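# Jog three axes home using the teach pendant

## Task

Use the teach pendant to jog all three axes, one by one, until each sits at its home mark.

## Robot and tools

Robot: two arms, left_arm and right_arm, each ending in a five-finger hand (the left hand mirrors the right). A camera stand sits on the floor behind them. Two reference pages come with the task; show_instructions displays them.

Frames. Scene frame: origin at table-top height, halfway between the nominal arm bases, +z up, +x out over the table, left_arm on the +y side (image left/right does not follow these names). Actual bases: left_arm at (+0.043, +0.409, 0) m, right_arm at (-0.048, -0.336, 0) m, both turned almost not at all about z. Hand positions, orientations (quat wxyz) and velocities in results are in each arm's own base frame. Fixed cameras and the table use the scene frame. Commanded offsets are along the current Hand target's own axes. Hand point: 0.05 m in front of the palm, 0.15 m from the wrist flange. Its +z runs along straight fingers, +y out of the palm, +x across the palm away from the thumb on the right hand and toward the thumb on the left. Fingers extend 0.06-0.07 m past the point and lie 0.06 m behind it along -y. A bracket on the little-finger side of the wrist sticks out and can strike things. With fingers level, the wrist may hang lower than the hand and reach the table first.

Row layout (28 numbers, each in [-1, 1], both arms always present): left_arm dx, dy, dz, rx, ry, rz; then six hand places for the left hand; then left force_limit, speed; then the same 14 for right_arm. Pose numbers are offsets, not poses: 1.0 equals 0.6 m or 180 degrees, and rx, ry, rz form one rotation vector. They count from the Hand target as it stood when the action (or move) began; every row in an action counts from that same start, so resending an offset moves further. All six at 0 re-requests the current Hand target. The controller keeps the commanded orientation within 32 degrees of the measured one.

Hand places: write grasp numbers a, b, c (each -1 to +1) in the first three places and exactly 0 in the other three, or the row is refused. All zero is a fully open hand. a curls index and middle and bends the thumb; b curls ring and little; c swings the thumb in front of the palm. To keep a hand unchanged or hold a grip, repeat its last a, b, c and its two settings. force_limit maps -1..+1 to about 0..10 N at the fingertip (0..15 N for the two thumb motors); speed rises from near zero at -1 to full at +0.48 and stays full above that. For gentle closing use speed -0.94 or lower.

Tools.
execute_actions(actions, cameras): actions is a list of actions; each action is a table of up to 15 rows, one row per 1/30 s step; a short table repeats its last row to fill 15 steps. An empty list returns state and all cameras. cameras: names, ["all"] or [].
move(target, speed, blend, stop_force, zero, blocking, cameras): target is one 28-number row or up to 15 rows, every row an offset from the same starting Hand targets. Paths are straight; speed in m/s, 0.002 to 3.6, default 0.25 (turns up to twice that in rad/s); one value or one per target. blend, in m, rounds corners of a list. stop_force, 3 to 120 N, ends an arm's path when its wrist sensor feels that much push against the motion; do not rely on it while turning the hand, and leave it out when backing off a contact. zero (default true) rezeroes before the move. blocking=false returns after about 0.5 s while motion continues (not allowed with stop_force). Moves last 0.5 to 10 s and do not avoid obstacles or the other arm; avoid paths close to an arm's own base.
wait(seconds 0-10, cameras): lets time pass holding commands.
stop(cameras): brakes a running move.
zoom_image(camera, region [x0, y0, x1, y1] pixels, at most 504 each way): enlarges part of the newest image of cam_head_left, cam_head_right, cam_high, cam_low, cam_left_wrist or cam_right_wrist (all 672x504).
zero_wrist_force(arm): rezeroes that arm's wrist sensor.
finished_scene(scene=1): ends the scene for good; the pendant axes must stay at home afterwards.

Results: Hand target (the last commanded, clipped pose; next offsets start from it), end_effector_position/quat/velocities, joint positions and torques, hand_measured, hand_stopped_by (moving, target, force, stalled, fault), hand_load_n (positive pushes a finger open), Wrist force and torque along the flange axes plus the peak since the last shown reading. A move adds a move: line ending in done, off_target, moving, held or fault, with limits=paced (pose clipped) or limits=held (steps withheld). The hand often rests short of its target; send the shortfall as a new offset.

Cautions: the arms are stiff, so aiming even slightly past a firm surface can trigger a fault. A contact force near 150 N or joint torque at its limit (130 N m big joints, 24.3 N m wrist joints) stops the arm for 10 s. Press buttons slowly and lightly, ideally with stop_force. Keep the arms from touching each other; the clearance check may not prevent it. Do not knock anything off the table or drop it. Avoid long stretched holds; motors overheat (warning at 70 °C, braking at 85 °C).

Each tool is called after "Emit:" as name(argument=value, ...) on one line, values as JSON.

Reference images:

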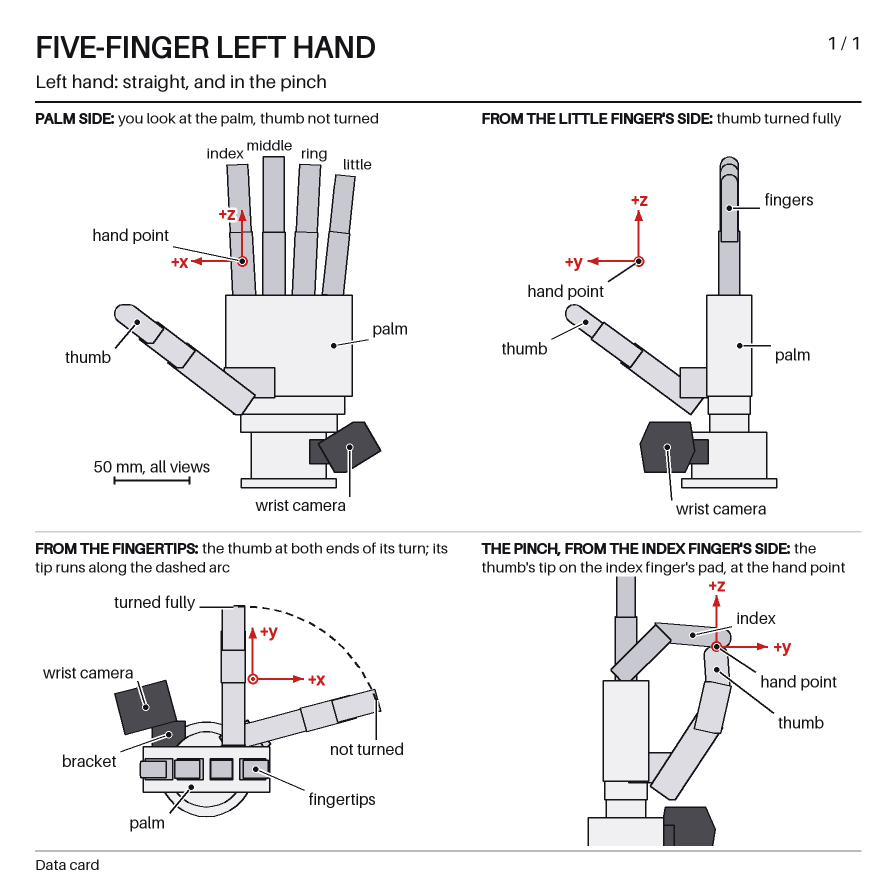

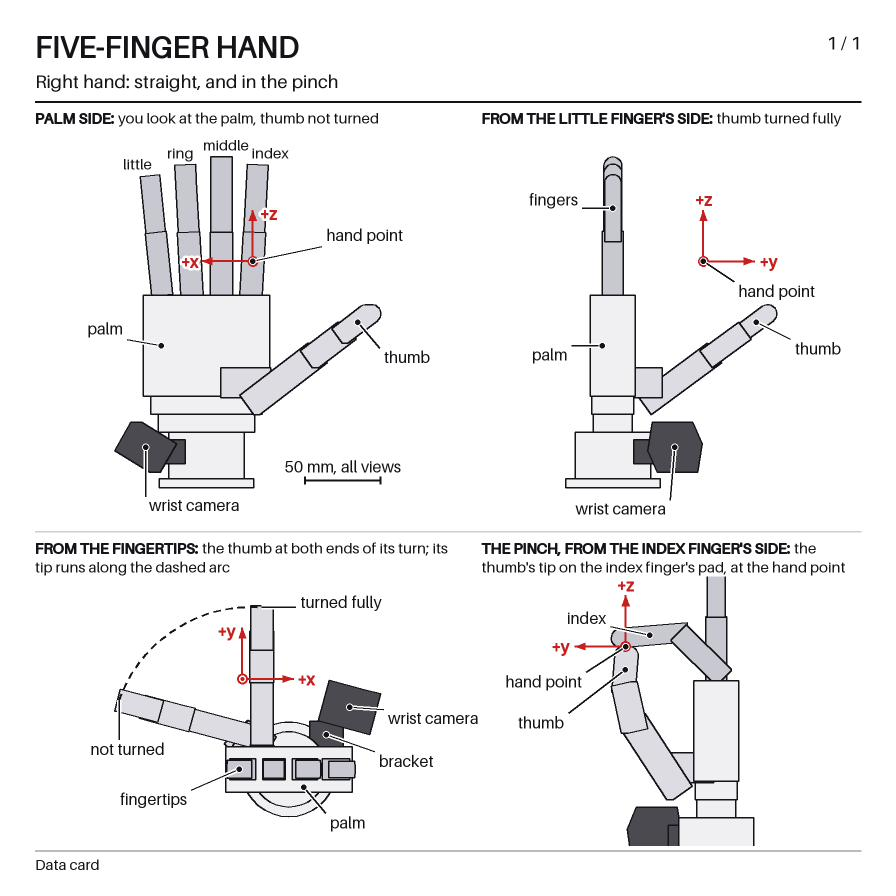

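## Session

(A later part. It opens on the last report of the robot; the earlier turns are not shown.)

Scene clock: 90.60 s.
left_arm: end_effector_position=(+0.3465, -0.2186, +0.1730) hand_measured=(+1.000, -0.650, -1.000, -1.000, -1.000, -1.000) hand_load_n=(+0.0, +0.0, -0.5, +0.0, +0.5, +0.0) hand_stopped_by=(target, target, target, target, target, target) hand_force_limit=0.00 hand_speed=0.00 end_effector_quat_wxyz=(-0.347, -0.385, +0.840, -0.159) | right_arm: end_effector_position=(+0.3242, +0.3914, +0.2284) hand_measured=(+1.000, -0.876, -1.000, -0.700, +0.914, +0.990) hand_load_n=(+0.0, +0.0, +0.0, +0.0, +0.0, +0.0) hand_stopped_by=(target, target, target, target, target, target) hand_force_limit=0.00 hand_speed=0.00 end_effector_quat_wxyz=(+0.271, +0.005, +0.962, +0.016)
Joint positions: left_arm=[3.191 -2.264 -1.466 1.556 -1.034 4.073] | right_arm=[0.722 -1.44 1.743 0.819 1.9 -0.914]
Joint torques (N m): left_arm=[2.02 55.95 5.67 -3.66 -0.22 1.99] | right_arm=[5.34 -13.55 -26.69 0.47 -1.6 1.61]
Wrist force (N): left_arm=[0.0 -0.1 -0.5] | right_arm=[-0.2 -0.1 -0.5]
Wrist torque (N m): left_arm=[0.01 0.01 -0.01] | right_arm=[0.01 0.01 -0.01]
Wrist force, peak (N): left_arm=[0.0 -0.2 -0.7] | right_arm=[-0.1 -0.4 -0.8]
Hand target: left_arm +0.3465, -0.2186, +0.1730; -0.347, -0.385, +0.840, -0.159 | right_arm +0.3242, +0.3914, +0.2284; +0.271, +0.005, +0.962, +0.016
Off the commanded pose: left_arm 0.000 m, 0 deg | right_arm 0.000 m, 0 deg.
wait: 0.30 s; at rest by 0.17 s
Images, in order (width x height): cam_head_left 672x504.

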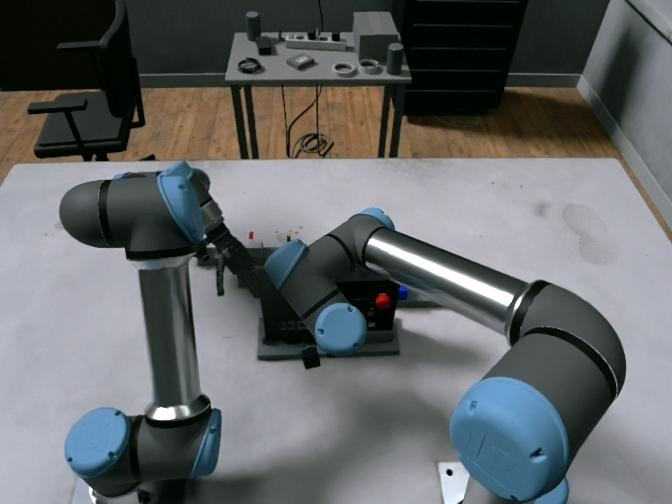

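Emit:
move(target=[0,0,0,0,0,0,0,0,1,0,0,0,0,0,-0.0568,0.0001,0.0348,0,0,0,0.1,1,1,0,0,0,0,0], speed=0.015, stop_force=10, cameras=["cam_right_wrist", "cam_head_right", "cam_left_wrist"])

Emit:
zoom_image(camera="cam_right_wrist", region=[190, 120, 340, 270])

Emit:
zoom_image(camera="cam_head_right", region=[250, 250, 400, 360])

Scene clock: 96.03 s.
left_arm: end_effector_position=(+0.3465, -0.2186, +0.1730) hand_measured=(+1.000, -0.650, -1.000, -1.000, -1.000, -1.000) hand_load_n=(+0.0, +0.0, +0.5, +0.0, +0.0, +0.0) hand_stopped_by=(target, target, target, target, target, target) hand_force_limit=0.00 hand_speed=0.00 end_effector_quat_wxyz=(-0.347, -0.385, +0.840, -0.159) | right_arm: end_effector_position=(+0.3641, +0.3915, +0.2284) hand_measured=(+1.000, -0.876, -1.000, -0.700, +0.914, +0.990) hand_load_n=(+0.0, +0.0, +0.0, +0.0, +0.0, +0.0) hand_stopped_by=(target, target, target, target, target, target) hand_force_limit=0.00 hand_speed=0.00 end_effector_quat_wxyz=(+0.271, +0.005, +0.962, +0.016)
Joint positions: left_arm=[3.191 -2.264 -1.466 1.556 -1.034 4.073] | right_arm=[0.65 -1.395 1.685 0.811 1.868 -0.982]
Joint torques (N m): left_arm=[1.38 55.11 6.01 -3.66 -0.29 2.23] | right_arm=[5.8 -35.15 -10.13 -0.62 2.91 1.99]
Wrist force (N): left_arm=[-0.8 -1.2 -1.2] | right_arm=[3.0 -0.5 -4.2]
Wrist torque (N m): left_arm=[0.13 -0.02 -0.06] | right_arm=[0.19 0.16 0.12]
Wrist force, peak (N): left_arm=[-0.6 -1.4 -1.4] | right_arm=[3.7 -0.3 -5.4]
Hand target: left_arm +0.3465, -0.2186, +0.1730; -0.347, -0.385, +0.840, -0.159 | right_arm +0.3641, +0.3915, +0.2284; +0.271, +0.005, +0.962, +0.016
Off the commanded pose: left_arm 0.000 m, 0 deg | right_arm 0.000 m, 0 deg.
move: done
Images, in order (width x height): cam_head_right 672x504, cam_left_wrist 672x504, cam_right_wrist 672x504.

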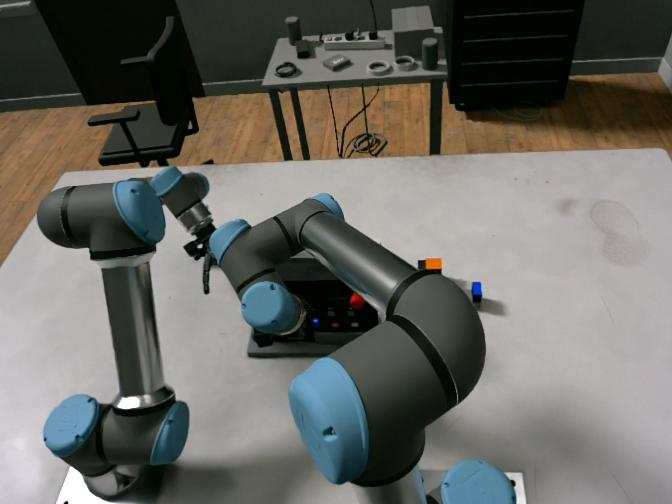

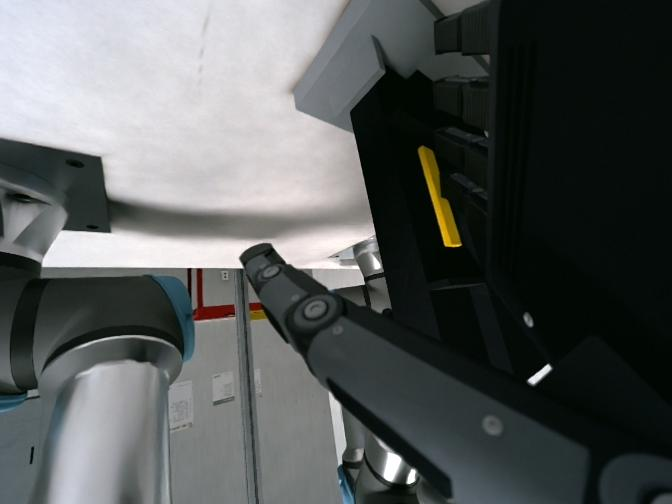

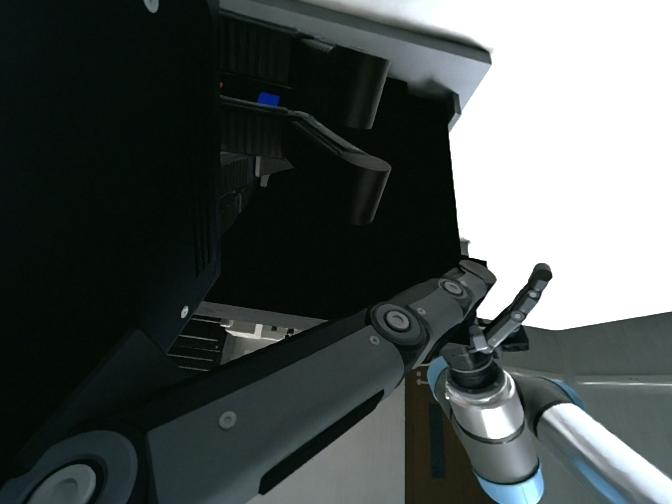

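Scaled by 3.360.

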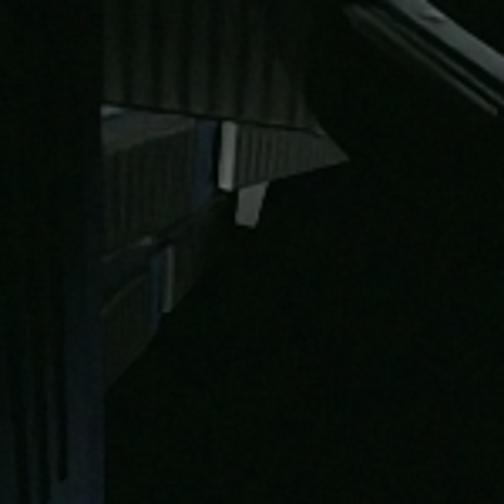

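Scaled by 3.360.

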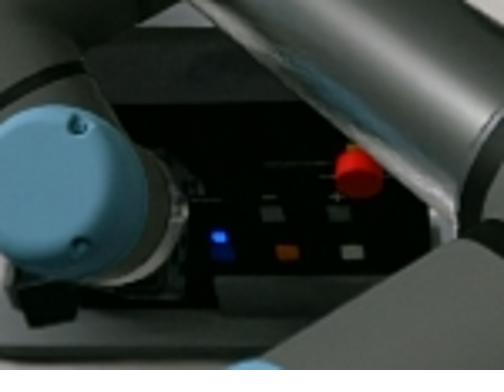

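Emit:
move(target=[0,0,0,0,0,0,0,0,1,0,0,0,0,0,-0.0114,0.0,0.007,0,0,0,0.1,1,1,0,0,0,0,0], speed=0.01, stop_force=12, cameras=["cam_right_wrist", "cam_head_right", "cam_head_left"])

Emit:
zoom_image(camera="cam_right_wrist", region=[190, 120, 340, 270])

Emit:
zoom_image(camera="cam_head_left", region=[270, 250, 420, 360])

Scene clock: 97.63 s.
left_arm: end_effector_position=(+0.3465, -0.2186, +0.1730) hand_measured=(+1.000, -0.650, -1.000, -1.000, -1.000, -1.000) hand_load_n=(-0.5, -0.5, +0.0, +0.0, -0.5, +0.0) hand_stopped_by=(target, target, target, target, target, target) hand_force_limit=0.00 hand_speed=0.00 end_effector_quat_wxyz=(-0.347, -0.385, +0.840, -0.159) | right_arm: end_effector_position=(+0.3662, +0.3914, +0.2284) hand_measured=(+1.000, -0.876, -1.000, -0.700, +0.914, +0.990) hand_load_n=(+0.0, +0.0, +0.0, +0.0, +0.0, +0.0) hand_stopped_by=(target, target, target, target, target, target) hand_force_limit=0.00 hand_speed=0.00 end_effector_quat_wxyz=(+0.271, +0.005, +0.962, +0.016)
Joint positions: left_arm=[3.191 -2.264 -1.466 1.556 -1.034 4.073] | right_arm=[0.646 -1.392 1.681 0.811 1.867 -0.985]
Joint torques (N m): left_arm=[1.07 54.42 6.42 -3.71 -0.27 2.4] | right_arm=[2 -34.25 -12.25 -1.24 3.98 1.92]
Wrist force (N): left_arm=[-0.7 -1.5 -1.5] | right_arm=[11.0 -0.6 -13.4]
Wrist torque (N m): left_arm=[0.15 -0.07 -0.06] | right_arm=[0.78 0.59 0.54]
Wrist force, peak (N): left_arm=[-1.1 -1.7 -1.5] | right_arm=[14.7 -0.8 -18.1]
Hand target: left_arm +0.3465, -0.2186, +0.1730; -0.347, -0.385, +0.840, -0.159 | right_arm +0.3662, +0.3914, +0.2284; +0.271, +0.005, +0.962, +0.016 (not the last commanded pose)
Off the commanded pose: left_arm 0.000 m, 0 deg | right_arm 0.006 m, 0 deg.
move: contact (right_arm)
Images, in order (width x height): cam_head_left 672x504, cam_head_right 672x504, cam_right_wrist 672x504.

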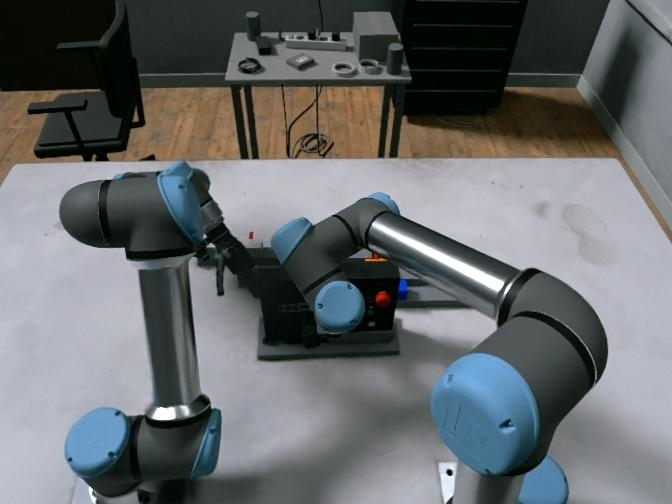

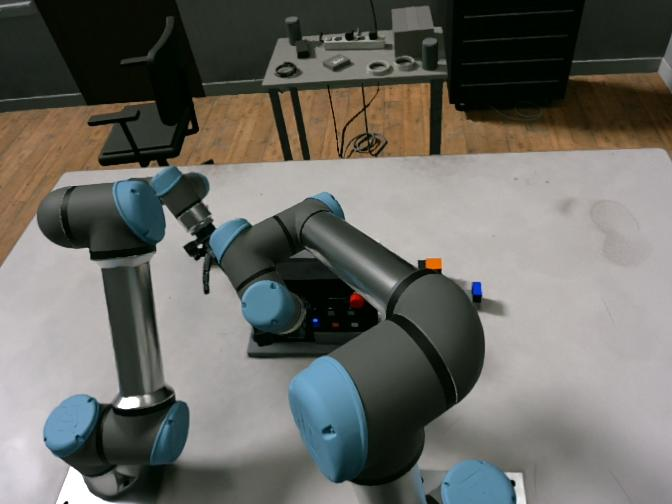

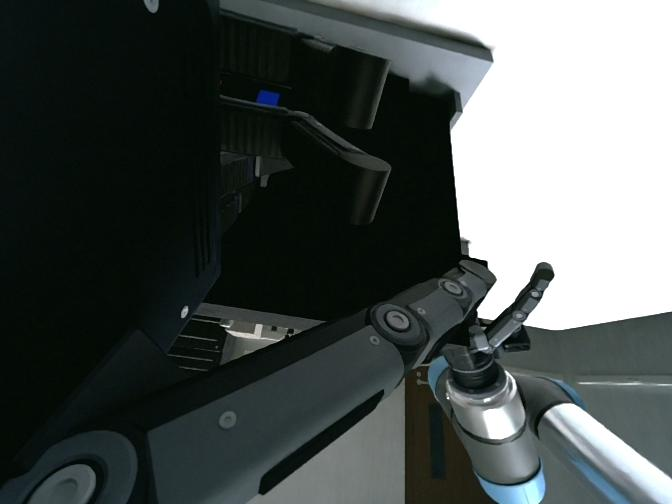

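Scaled by 3.360.

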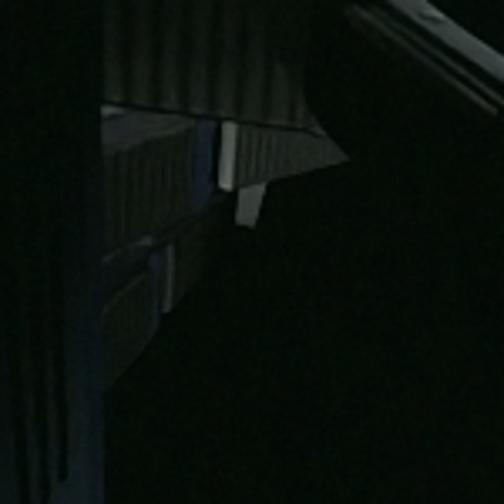

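Scaled by 3.360.

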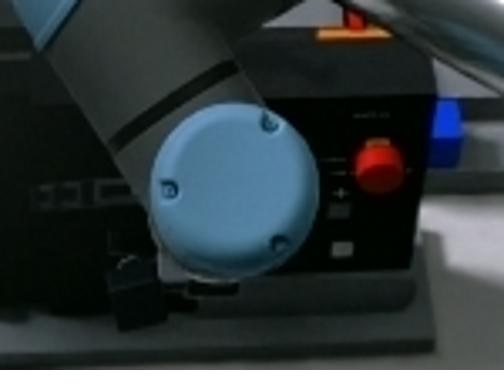

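Emit:
move(target=[0,0,0,0,0,0,0,0,1,0,0,0,0,0,0.0266,0.008,-0.0043,0,0,0,0.1,1,1,0,0,0,0,0], speed=0.05, cameras=["cam_right_wrist"])

Emit:
zoom_image(camera="cam_right_wrist", region=[190, 120, 340, 270])

Scene clock: 99.83 s.
left_arm: end_effector_position=(+0.3465, -0.2186, +0.1730) hand_measured=(+1.000, -0.650, -1.000, -1.000, -1.000, -1.000) hand_load_n=(+0.0, +0.0, +0.0, +0.0, +0.0, +0.0) hand_stopped_by=(target, target, target, target, target, target) hand_force_limit=0.00 hand_speed=0.00 end_effector_quat_wxyz=(-0.347, -0.385, +0.840, -0.159) | right_arm: end_effector_position=(+0.3512, +0.3964, +0.2224) hand_measured=(+1.000, -0.876, -1.000, -0.700, +0.914, +0.990) hand_load_n=(+0.0, +0.0, +0.0, +0.0, +0.0, +0.0) hand_stopped_by=(target, target, target, target, target, target) hand_force_limit=0.00 hand_speed=0.00 end_effector_quat_wxyz=(+0.271, +0.005, +0.962, +0.016) end_effector_velocity=(+0.002, -0.001, +0.001) end_effector_angular_velocity=(-0.002, -0.001, +0.000)
Joint positions: left_arm=[3.191 -2.264 -1.466 1.556 -1.034 4.073] | right_arm=[0.683 -1.395 1.703 0.802 1.883 -0.951]
Joint velocities: left_arm=[within noise] | right_arm=[-0.005 0 -0.003 0.001 0 -0.007]
Joint torques (N m): left_arm=[1.57 54.27 5.79 -3.76 -0.17 2.46] | right_arm=[-4.26 -32.28 -25.36 2.28 -1.47 -1.61]
Wrist force (N): left_arm=[0.0 0.0 -0.5] | right_arm=[-0.4 -0.9 -0.9]
Wrist torque (N m): left_arm=[0.03 0.01 -0.01] | right_arm=[-0.08 0.03 -0.12]
Wrist force, peak (N): left_arm=[-1.1 -1.8 -1.4] | right_arm=[11.6 -0.9 -13.5]
Hand target: left_arm +0.3465, -0.2186, +0.1730; -0.347, -0.385, +0.840, -0.159 | right_arm +0.3513, +0.3965, +0.2225; +0.271, +0.005, +0.962, +0.016
Off the commanded pose: left_arm 0.000 m, 0 deg | right_arm 0.000 m, 0 deg.
move: done
Images, in order (width x height): cam_right_wrist 672x504.

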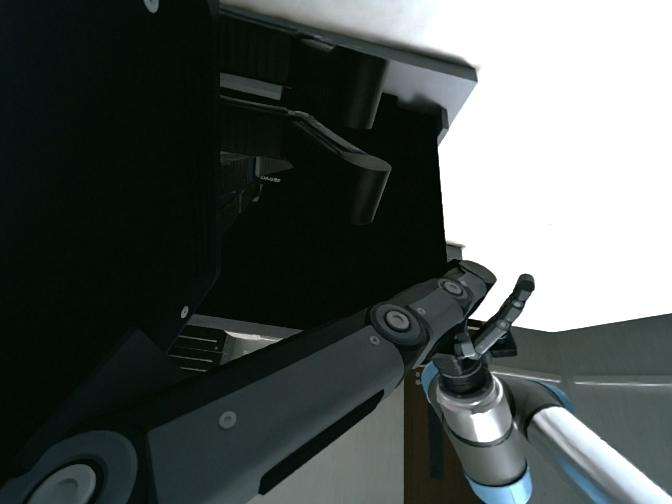

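Scaled by 3.360.

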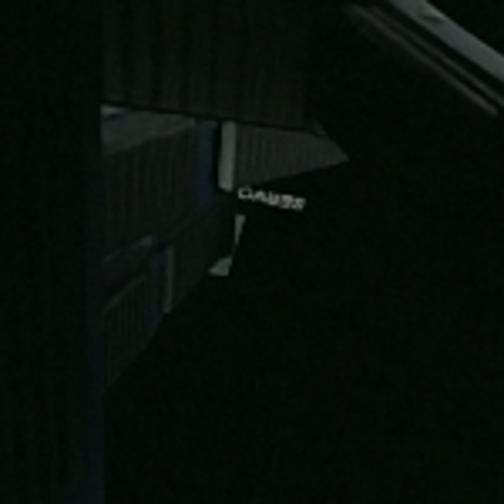

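Emit:
move(target=[0,0,0,0,0,0,0,0,1,0,0,0,0,0,-0.001,-0.0085,0.0022,0,0,0,0.1,1,1,0,0,0,0,0], speed=0.05)

Emit:
move(target=[0,0,0,0,0,0,0,0,1,0,0,0,0,0,-0.04,0.0,0.026,0,0,0,0.1,1,1,0,0,0,0,0], speed=0.012, stop_force=8, cameras=["cam_right_wrist", "cam_head_right", "cam_head_left"])

Emit:
zoom_image(camera="cam_right_wrist", region=[190, 120, 340, 270])

Emit:
zoom_image(camera="cam_head_left", region=[270, 250, 420, 360])

Scene clock: 101.40 s.
left_arm: end_effector_position=(+0.3465, -0.2186, +0.1730) hand_measured=(+1.000, -0.650, -1.000, -1.000, -1.000, -1.000) hand_load_n=(+0.0, +0.0, +0.0, +0.0, +0.0, +0.0) hand_stopped_by=(target, target, target, target, target, target) hand_force_limit=0.00 hand_speed=0.00 end_effector_quat_wxyz=(-0.347, -0.385, +0.840, -0.159) | right_arm: end_effector_position=(+0.3525, +0.3913, +0.2215) hand_measured=(+1.000, -0.876, -1.000, -0.700, +0.914, +0.990) hand_load_n=(+0.0, -0.5, +0.0, +0.0, +0.0, +0.5) hand_stopped_by=(target, target, target, target, target, target) hand_force_limit=0.00 hand_speed=0.00 end_effector_quat_wxyz=(+0.271, +0.005, +0.962, +0.016)
Joint positions: left_arm=[3.191 -2.264 -1.466 1.556 -1.034 4.073] | right_arm=[0.669 -1.404 1.716 0.795 1.877 -0.964]
Joint torques (N m): left_arm=[1.59 54.05 6 -3.81 -0.31 2.28] | right_arm=[6.19 -22.99 -23.71 2.1 -0.66 0.88]
Wrist force (N): left_arm=[0.1 0.2 -0.5] | right_arm=[-0.2 -0.5 -0.8]
Wrist torque (N m): left_arm=[0.05 0.00 0.00] | right_arm=[-0.03 0.01 -0.03]
Wrist force, peak (N): left_arm=[0.1 0.1 -0.8] | right_arm=[-0.5 -1.0 -0.9]
Hand target: left_arm +0.3465, -0.2186, +0.1730; -0.347, -0.385, +0.840, -0.159 | right_arm +0.3525, +0.3914, +0.2215; +0.271, +0.005, +0.962, +0.016
Off the commanded pose: left_arm 0.000 m, 0 deg | right_arm 0.000 m, 0 deg.
move: done

Scene clock: 103.37 s.
left_arm: end_effector_position=(+0.3465, -0.2186, +0.1730) hand_measured=(+1.000, -0.650, -1.000, -1.000, -1.000, -1.000) hand_load_n=(+0.0, +0.0, +0.0, +0.0, +0.0, +0.0) hand_stopped_by=(target, target, target, target, target, target) hand_force_limit=0.00 hand_speed=0.00 end_effector_quat_wxyz=(-0.347, -0.385, +0.840, -0.159) | right_arm: end_effector_position=(+0.3648, +0.3914, +0.2212) hand_measured=(+1.000, -0.876, -1.000, -0.700, +0.914, +0.990) hand_load_n=(+0.0, +0.0, +0.0, +0.0, +0.0, +0.0) hand_stopped_by=(target, target, target, target, target, target) hand_force_limit=0.00 hand_speed=0.00 end_effector_quat_wxyz=(+0.271, +0.005, +0.962, +0.016)
Joint positions: left_arm=[3.191 -2.264 -1.466 1.556 -1.034 4.073] | right_arm=[0.648 -1.389 1.697 0.792 1.868 -0.983]
Joint torques (N m): left_arm=[1.49 53.54 6.47 -3.71 -0.14 2.29] | right_arm=[4.68 -36.02 -10.54 0.94 3.08 1.94]
Wrist force (N): left_arm=[-0.7 -1.6 -1.4] | right_arm=[4.6 -0.9 -6.0]
Wrist torque (N m): left_arm=[0.13 -0.04 -0.06] | right_arm=[0.22 0.32 0.12]
Wrist force, peak (N): left_arm=[-0.7 -1.8 -1.5] | right_arm=[8.8 -1.0 -11.1]
Hand target: left_arm +0.3465, -0.2186, +0.1730; -0.347, -0.385, +0.840, -0.159 | right_arm +0.3648, +0.3914, +0.2212; +0.271, +0.005, +0.962, +0.016 (not the last commanded pose)
Off the commanded pose: left_arm 0.000 m, 0 deg | right_arm 0.016 m, 0 deg.
move: contact (right_arm)
Images, in order (width x height): cam_head_left 672x504, cam_head_right 672x504, cam_right_wrist 672x504.

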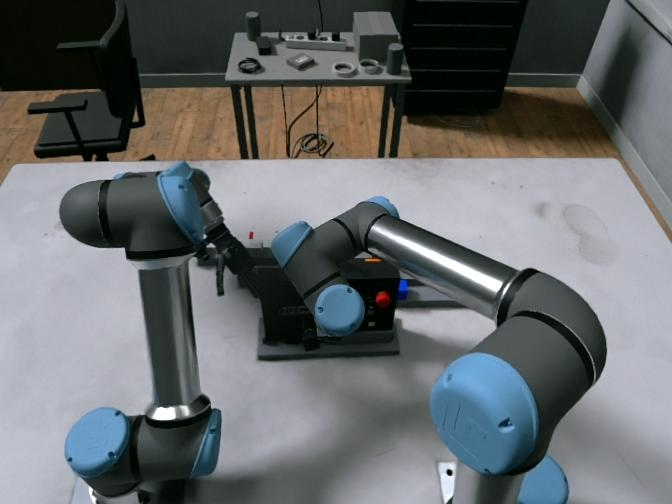

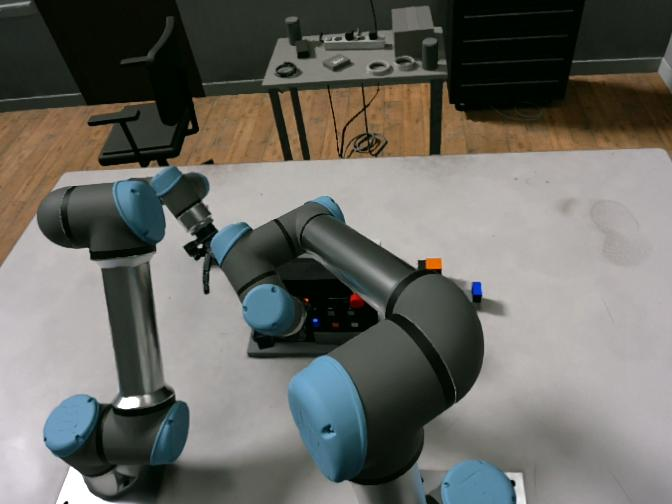

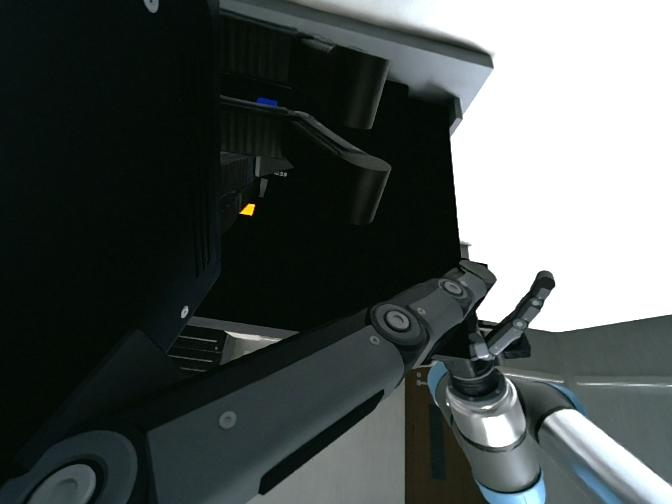

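Scaled by 3.360.

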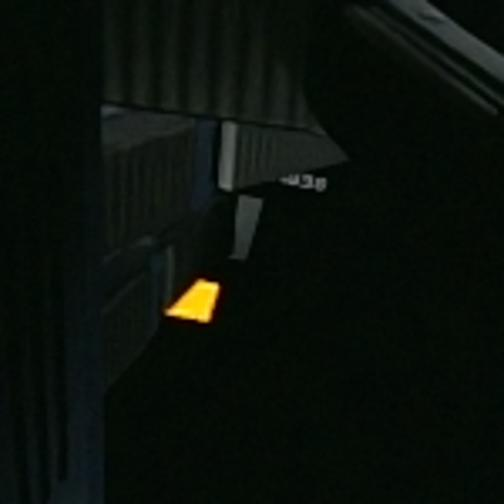

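Scaled by 3.360.

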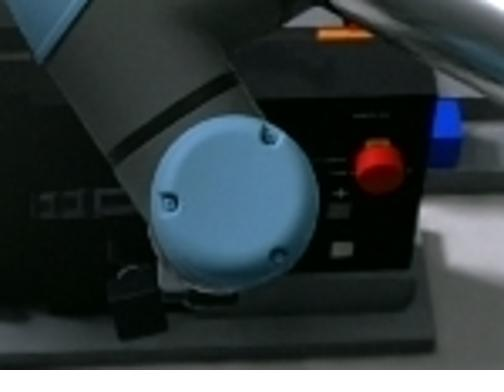

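Emit:
move(target=[0,0,0,0,0,0,0,0,1,0,0,0,0,0,0.0355,0.0,-0.0217,0,0,0,0.1,1,1,0,0,0,0,0], speed=0.06, cameras=["cam_right_wrist", "cam_head_right", "cam_head_left", "cam_left_wrist"])

Emit:
zoom_image(camera="cam_left_wrist", region=[340, 100, 520, 280])

Emit:
zoom_image(camera="cam_right_wrist", region=[190, 120, 340, 270])

Scene clock: 105.17 s.
left_arm: end_effector_position=(+0.3465, -0.2186, +0.1730) hand_measured=(+1.000, -0.650, -1.000, -1.000, -1.000, -1.000) hand_load_n=(+0.0, +0.0, +0.5, +0.0, +0.0, +0.0) hand_stopped_by=(target, target, target, target, target, target) hand_force_limit=0.00 hand_speed=0.00 end_effector_quat_wxyz=(-0.347, -0.385, +0.840, -0.159) | right_arm: end_effector_position=(+0.3398, +0.3913, +0.2212) hand_measured=(+1.000, -0.876, -1.000, -0.700, +0.914, +0.990) hand_load_n=(+0.0, +0.0, +0.0, +0.0, +0.0, +0.0) hand_stopped_by=(target, target, target, target, target, target) hand_force_limit=0.00 hand_speed=0.00 end_effector_quat_wxyz=(+0.271, +0.005, +0.962, +0.016) end_effector_velocity=(+0.001, +0.001, +0.000) end_effector_angular_velocity=(+0.000, +0.002, +0.003)
Joint positions: left_arm=[3.191 -2.264 -1.466 1.556 -1.034 4.073] | right_arm=[0.692 -1.418 1.735 0.796 1.887 -0.942]
Joint velocities: left_arm=[within noise] | right_arm=[-0.003 0.003 -0.003 0 -0.004 -0.005]
Joint torques (N m): left_arm=[1.25 53.66 6.13 -3.62 -0.23 2.4] | right_arm=[-4.39 -16.22 -25.39 1.12 -1.98 -1.87]
Wrist force (N): left_arm=[0.1 0.2 -0.6] | right_arm=[-0.3 -0.7 -0.5]
Wrist torque (N m): left_arm=[0.06 -0.01 0.00] | right_arm=[-0.09 0.01 -0.03]
Wrist force, peak (N): left_arm=[-0.7 -1.6 -1.7] | right_arm=[4.6 -1.0 -6.1]
Hand target: left_arm +0.3465, -0.2186, +0.1730; -0.347, -0.385, +0.840, -0.159 | right_arm +0.3398, +0.3914, +0.2211; +0.271, +0.005, +0.962, +0.016
Off the commanded pose: left_arm 0.000 m, 0 deg | right_arm 0.000 m, 0 deg.
move: done
Images, in order (width x height): cam_head_left 672x504, cam_head_right 672x504, cam_left_wrist 672x504, cam_right_wrist 672x504.

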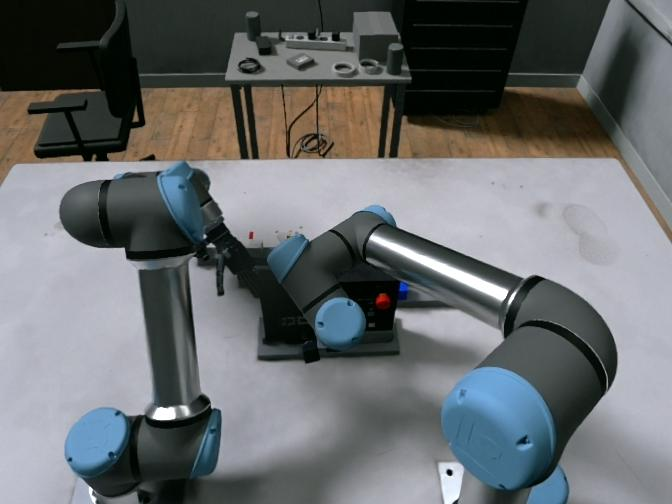

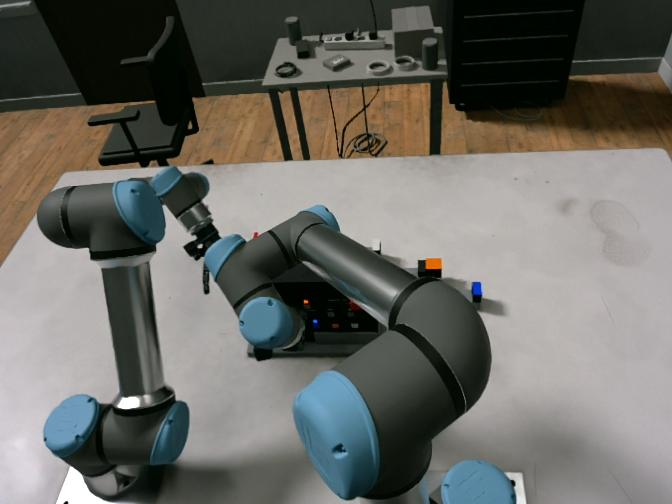

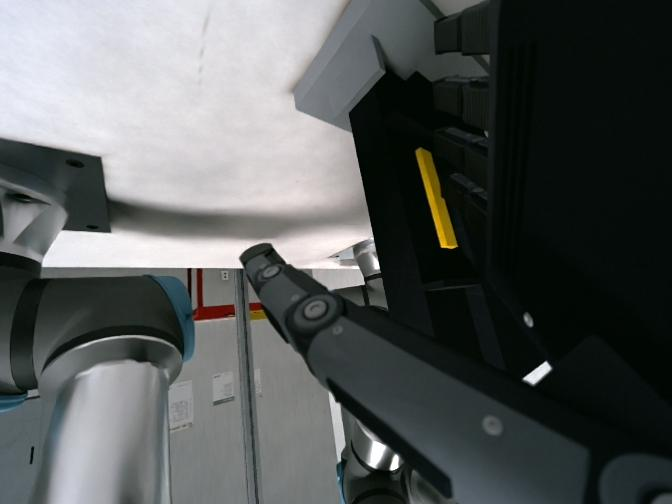

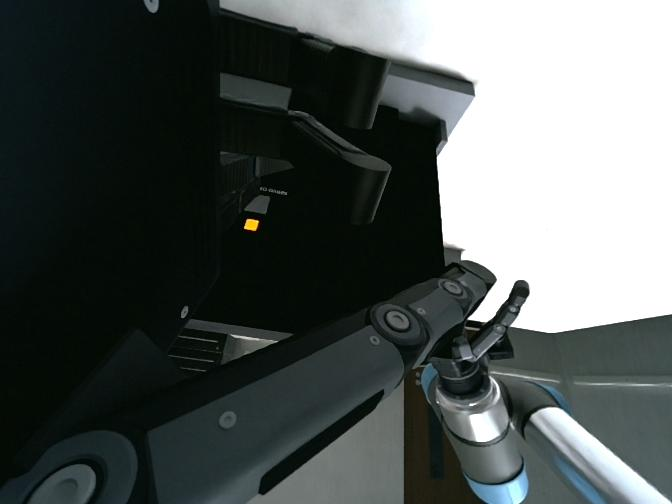

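Scaled by 2.800.

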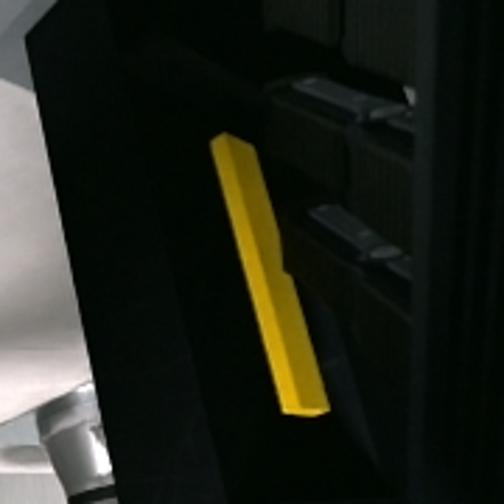

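Scaled by 3.360.

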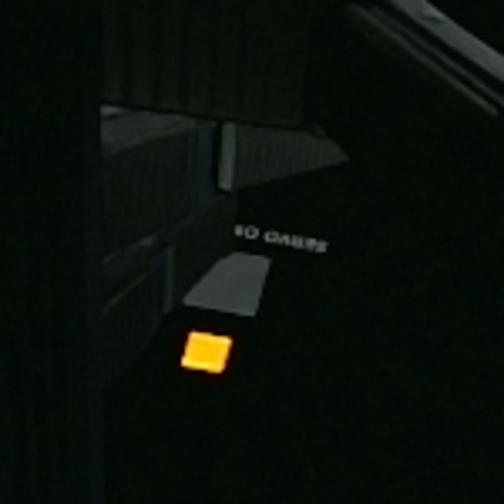

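Emit:
move(target=[0,0,0,0,0,0,0,0,1,0,0,0,0,0,0.0445,-0.0719,0.0533,0.0515,-0.1034,0.0436,0.1,1,1,0,0,0,0,0], speed=0.1, cameras=["cam_right_wrist", "cam_head_right", "cam_head_left"])

Emit:
zoom_image(camera="cam_right_wrist", region=[180, 60, 400, 280])

Scene clock: 112.57 s.
left_arm: end_effector_position=(+0.3465, -0.2186, +0.1730) hand_measured=(+1.000, -0.650, -1.000, -1.000, -1.000, -1.000) hand_load_n=(+0.0, +0.0, +0.0, +0.0, +0.0, +0.0) hand_stopped_by=(target, target, target, target, target, target) hand_force_limit=0.00 hand_speed=0.00 end_effector_quat_wxyz=(-0.347, -0.385, +0.840, -0.159) | right_arm: end_effector_position=(+0.3337, +0.3497, +0.1784) hand_measured=(+1.000, -0.876, -1.000, -0.700, +0.914, +0.990) hand_load_n=(+0.0, +0.0, +0.0, +0.0, +0.0, +0.0) hand_stopped_by=(target, target, target, target, target, target) hand_force_limit=0.00 hand_speed=0.00 end_effector_quat_wxyz=(+0.420, +0.095, +0.902, -0.044)
Joint positions: left_arm=[3.191 -2.264 -1.466 1.556 -1.034 4.073] | right_arm=[0.855 -1.37 1.945 0.473 2.304 -0.711]
Joint torques (N m): left_arm=[1.5 52.32 6.85 -3.74 -0.32 2.42] | right_arm=[-3.87 -34.12 -24.37 1.77 -0.05 -1.5]
Wrist force (N): left_arm=[0.1 0.1 -0.6] | right_arm=[-0.2 -0.8 -1.2]
Wrist torque (N m): left_arm=[0.04 -0.02 0.00] | right_arm=[-0.09 0.06 -0.08]
Wrist force, peak (N): left_arm=[0.0 -0.2 -0.9] | right_arm=[-0.5 -1.0 -1.3]
Hand target: left_arm +0.3465, -0.2186, +0.1730; -0.347, -0.385, +0.840, -0.159 | right_arm +0.3337, +0.3497, +0.1785; +0.420, +0.095, +0.902, -0.044
Off the commanded pose: left_arm 0.000 m, 0 deg | right_arm 0.000 m, 0 deg.
move: done
Images, in order (width x height): cam_head_left 672x504, cam_head_right 672x504, cam_right_wrist 672x504.

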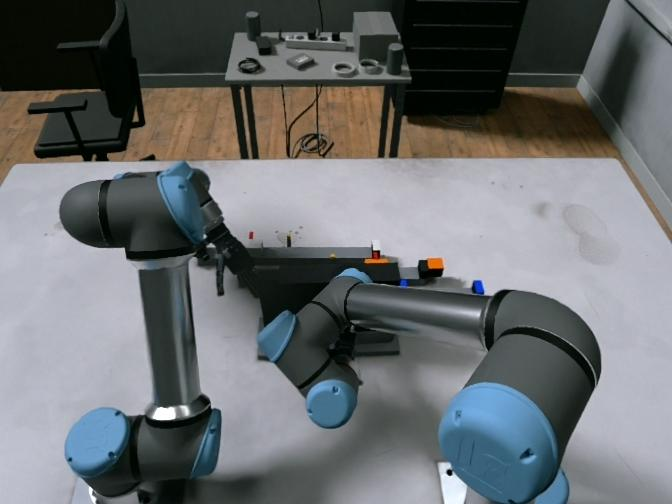

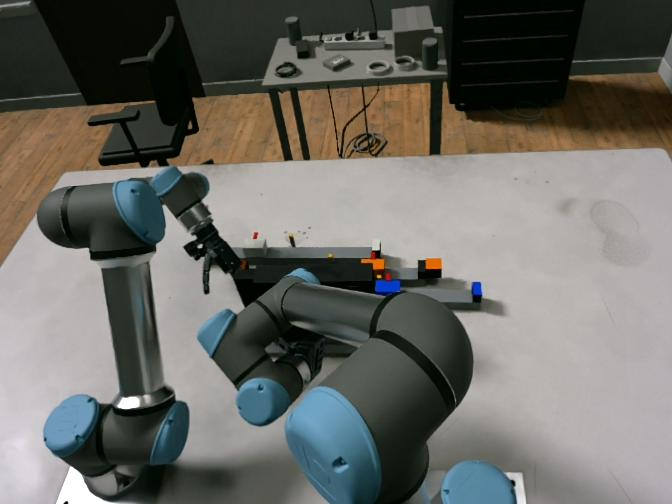

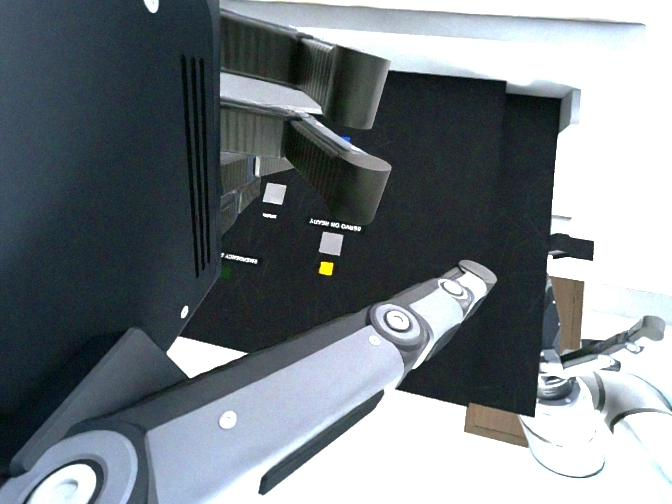

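Scaled by 2.291.

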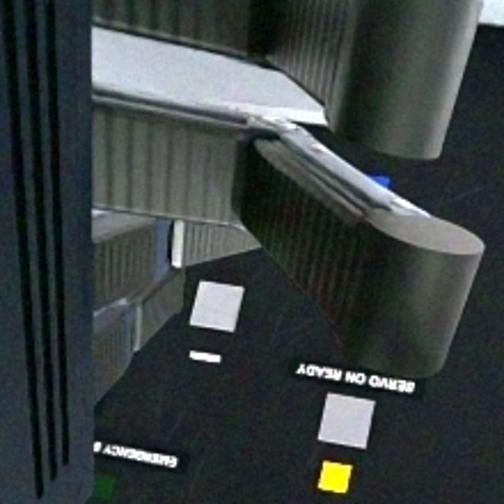

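Emit:
move(target=[0,0,0,0,0,0,0,0,1,0,0,0,0,0,0.0112,-0.1186,-0.0911,0,0,0,0.1,1,1,0,0,0,0,0], speed=0.12, cameras=["cam_right_wrist"])

Emit:
zoom_image(camera="cam_right_wrist", region=[200, 100, 420, 360])

Scene clock: 114.57 s.
left_arm: end_effector_position=(+0.3465, -0.2186, +0.1730) hand_measured=(+1.000, -0.650, -1.000, -1.000, -1.000, -1.000) hand_load_n=(-0.5, +0.0, +0.0, +0.0, +0.0, +0.0) hand_stopped_by=(target, target, target, target, target, target) hand_force_limit=0.00 hand_speed=0.00 end_effector_quat_wxyz=(-0.347, -0.385, +0.840, -0.159) | right_arm: end_effector_position=(+0.2738, +0.2897, +0.2085) hand_measured=(+1.000, -0.876, -1.000, -0.700, +0.914, +0.990) hand_load_n=(+0.0, +0.0, +0.0, +0.0, +0.0, +0.5) hand_stopped_by=(target, target, target, target, target, target) hand_force_limit=0.00 hand_speed=0.00 end_effector_quat_wxyz=(+0.420, +0.095, +0.902, -0.044)
Joint positions: left_arm=[3.191 -2.264 -1.466 1.556 -1.034 4.073] | right_arm=[0.879 -1.589 2.104 0.551 2.316 -0.683]
Joint torques (N m): left_arm=[1.26 52.43 5.94 -3.71 -0.13 2.35] | right_arm=[-6.03 -23.07 -18.09 1.48 -1.27 -1.82]
Wrist force (N): left_arm=[0.1 0.0 -0.5] | right_arm=[-0.5 -0.9 -1.2]
Wrist torque (N m): left_arm=[0.03 -0.01 0.01] | right_arm=[-0.10 0.12 -0.19]
Wrist force, peak (N): left_arm=[-0.1 0.0 -0.7] | right_arm=[-0.1 -1.6 -1.9]
Hand target: left_arm +0.3465, -0.2186, +0.1730; -0.347, -0.385, +0.840, -0.159 | right_arm +0.2738, +0.2897, +0.2085; +0.420, +0.095, +0.902, -0.044
Off the commanded pose: left_arm 0.000 m, 0 deg | right_arm 0.000 m, 0 deg.
move: done
Images, in order (width x height): cam_right_wrist 672x504.

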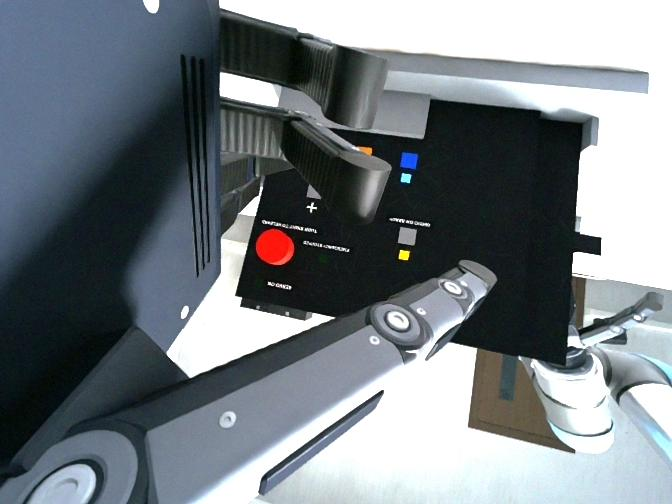

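Scaled by 1.938.

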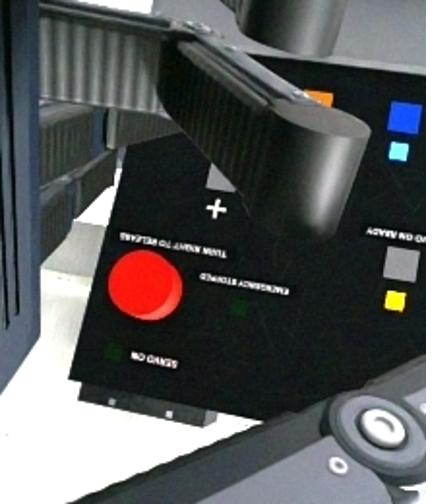

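Emit:
move(target=[0.0116,0.019,0.0115,0,0,0,0,0,1,0,0,0,0,0,0,0,0,0,0,0,0.1,1,1,0,0,0,0,0], speed=0.01, stop_force=4, cameras=["cam_right_wrist"])

Emit:
zoom_image(camera="cam_right_wrist", region=[200, 100, 420, 360])

Scene clock: 116.57 s.
left_arm: end_effector_position=(+0.3392, -0.2185, +0.1730) hand_measured=(+1.000, -0.650, -1.000, -1.000, -1.000, -1.000) hand_load_n=(-0.5, +0.0, +0.5, +0.0, +0.0, +0.0) hand_stopped_by=(target, target, target, target, target, target) hand_force_limit=0.00 hand_speed=0.00 end_effector_quat_wxyz=(-0.347, -0.385, +0.840, -0.159) | right_arm: end_effector_position=(+0.2738, +0.2897, +0.2085) hand_measured=(+1.000, -0.876, -1.000, -0.700, +0.914, +0.990) hand_load_n=(+0.0, +0.0, +0.0, +0.0, +0.0, +0.0) hand_stopped_by=(target, target, target, target, target, target) hand_force_limit=0.00 hand_speed=0.00 end_effector_quat_wxyz=(+0.420, +0.095, +0.902, -0.044)
Joint positions: left_arm=[3.192 -2.25 -1.492 1.568 -1.034 4.074] | right_arm=[0.879 -1.589 2.104 0.551 2.315 -0.683]
Joint torques (N m): left_arm=[-2.73 30.92 22.98 -4.26 0.71 0.93] | right_arm=[-6.48 -26.28 -9.95 2.84 -1.41 -1.88]
Wrist force (N): left_arm=[-1.9 -2.5 -3.1] | right_arm=[-0.3 -0.9 -1.2]
Wrist torque (N m): left_arm=[0.27 -0.13 -0.18] | right_arm=[-0.11 0.09 -0.16]
Wrist force, peak (N): left_arm=[-2.4 -3.0 -3.0] | right_arm=[0.1 -1.3 -1.3]
Hand target: left_arm +0.3392, -0.2185, +0.1730; -0.347, -0.385, +0.840, -0.159 (not the last commanded pose) | right_arm +0.2738, +0.2897, +0.2085; +0.420, +0.095, +0.902, -0.044
Off the commanded pose: left_arm 0.008 m, 0 deg | right_arm 0.000 m, 0 deg.
move: contact (left_arm)
Images, in order (width x height): cam_right_wrist 672x504.

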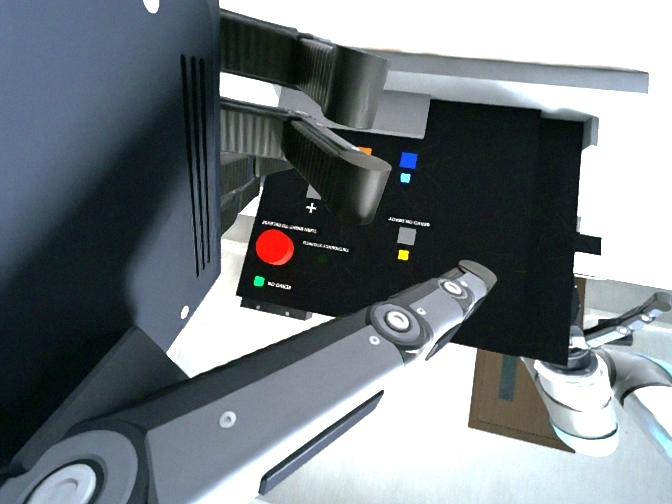

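Scaled by 1.938.

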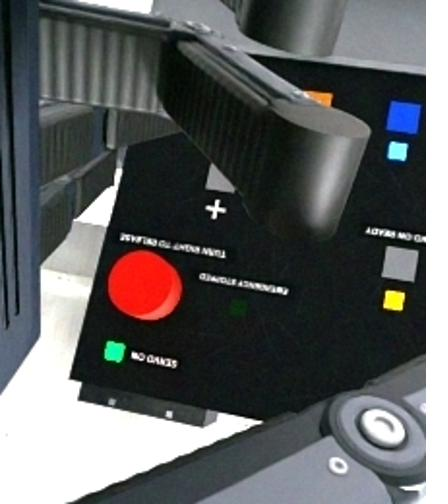

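Emit:
move(target=[0,0,0,0,0,0,0,0,1,0,0,0,0,0,-0.009,0.1205,0.0925,0,0,0,0.1,1,1,0,0,0,0,0], speed=0.12, cameras=["cam_right_wrist", "cam_high"])

Emit:
zoom_image(camera="cam_right_wrist", region=[200, 120, 360, 280])

Emit:
zoom_image(camera="cam_high", region=[240, 230, 440, 350])

Scene clock: 121.43 s.
left_arm: end_effector_position=(+0.3392, -0.2185, +0.1730) hand_measured=(+1.000, -0.650, -1.000, -1.000, -1.000, -1.000) hand_load_n=(+0.0, +0.0, +0.5, +0.0, +0.0, +0.0) hand_stopped_by=(target, target, target, target, target, target) hand_force_limit=0.00 hand_speed=0.00 end_effector_quat_wxyz=(-0.347, -0.385, +0.840, -0.159) | right_arm: end_effector_position=(+0.3337, +0.3509, +0.1769) hand_measured=(+1.000, -0.876, -1.000, -0.700, +0.914, +0.990) hand_load_n=(-0.5, +0.0, +0.0, -0.5, +0.0, +0.0) hand_stopped_by=(target, target, target, target, target, target) hand_force_limit=0.00 hand_speed=0.00 end_effector_quat_wxyz=(+0.420, +0.095, +0.902, -0.044)
Joint positions: left_arm=[3.192 -2.25 -1.492 1.568 -1.034 4.074] | right_arm=[0.857 -1.365 1.943 0.471 2.305 -0.708]
Joint torques (N m): left_arm=[-2.26 30.71 23.82 -3.59 0.98 -1.82] | right_arm=[5.87 -20.95 -13.63 2.35 2.44 1.91]
Wrist force (N): left_arm=[-1.8 -2.5 -3.1] | right_arm=[-0.3 -0.7 -1.2]
Wrist torque (N m): left_arm=[0.27 -0.15 -0.18] | right_arm=[-0.07 0.07 -0.12]
Wrist force, peak (N): left_arm=[-2.3 -2.7 -3.0] | right_arm=[0.0 -2.0 -1.9]
Hand target: left_arm +0.3392, -0.2185, +0.1730; -0.347, -0.385, +0.840, -0.159 | right_arm +0.3337, +0.3509, +0.1769; +0.420, +0.095, +0.902, -0.044
Off the commanded pose: left_arm 0.000 m, 0 deg | right_arm 0.000 m, 0 deg.
move: done
Images, in order (width x height): cam_high 672x504, cam_right_wrist 672x504.

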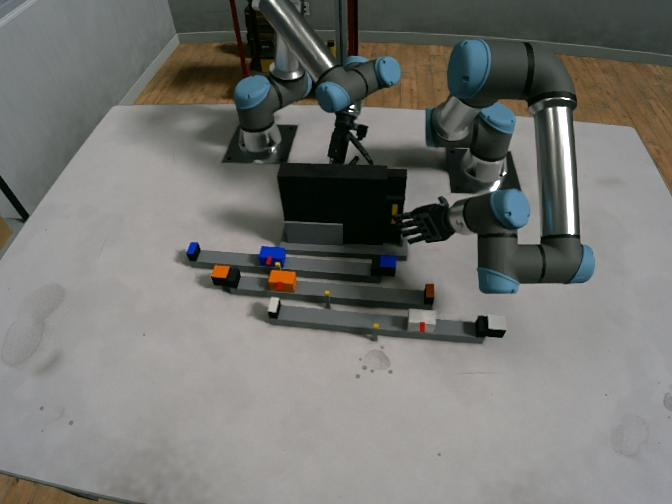

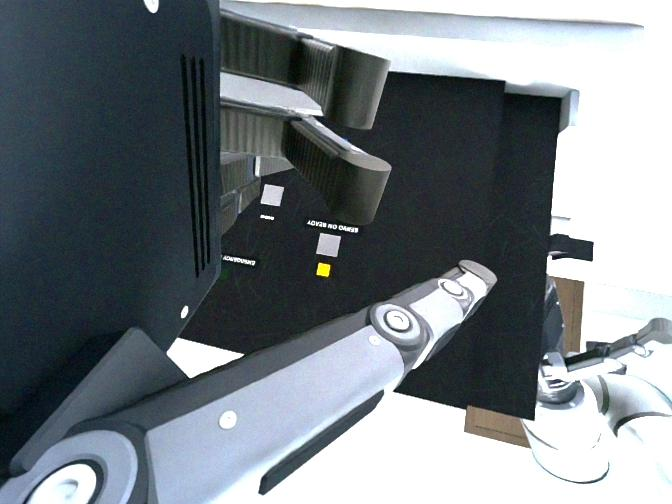

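Scaled by 3.150.

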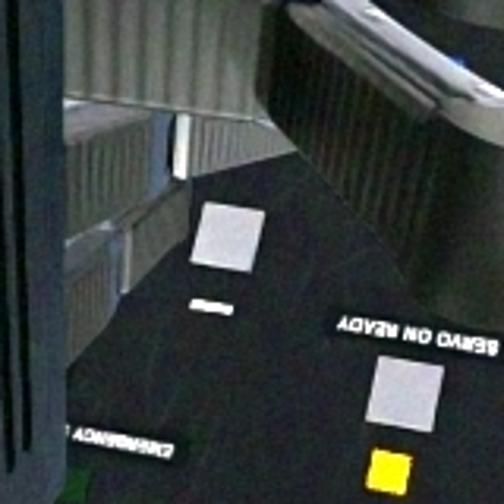

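Scaled by 2.520.

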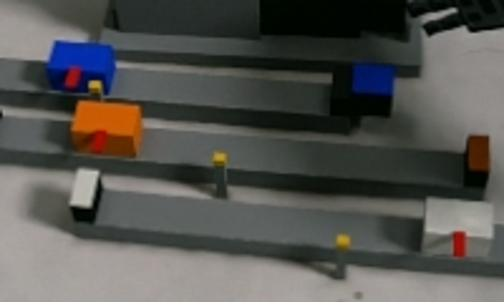

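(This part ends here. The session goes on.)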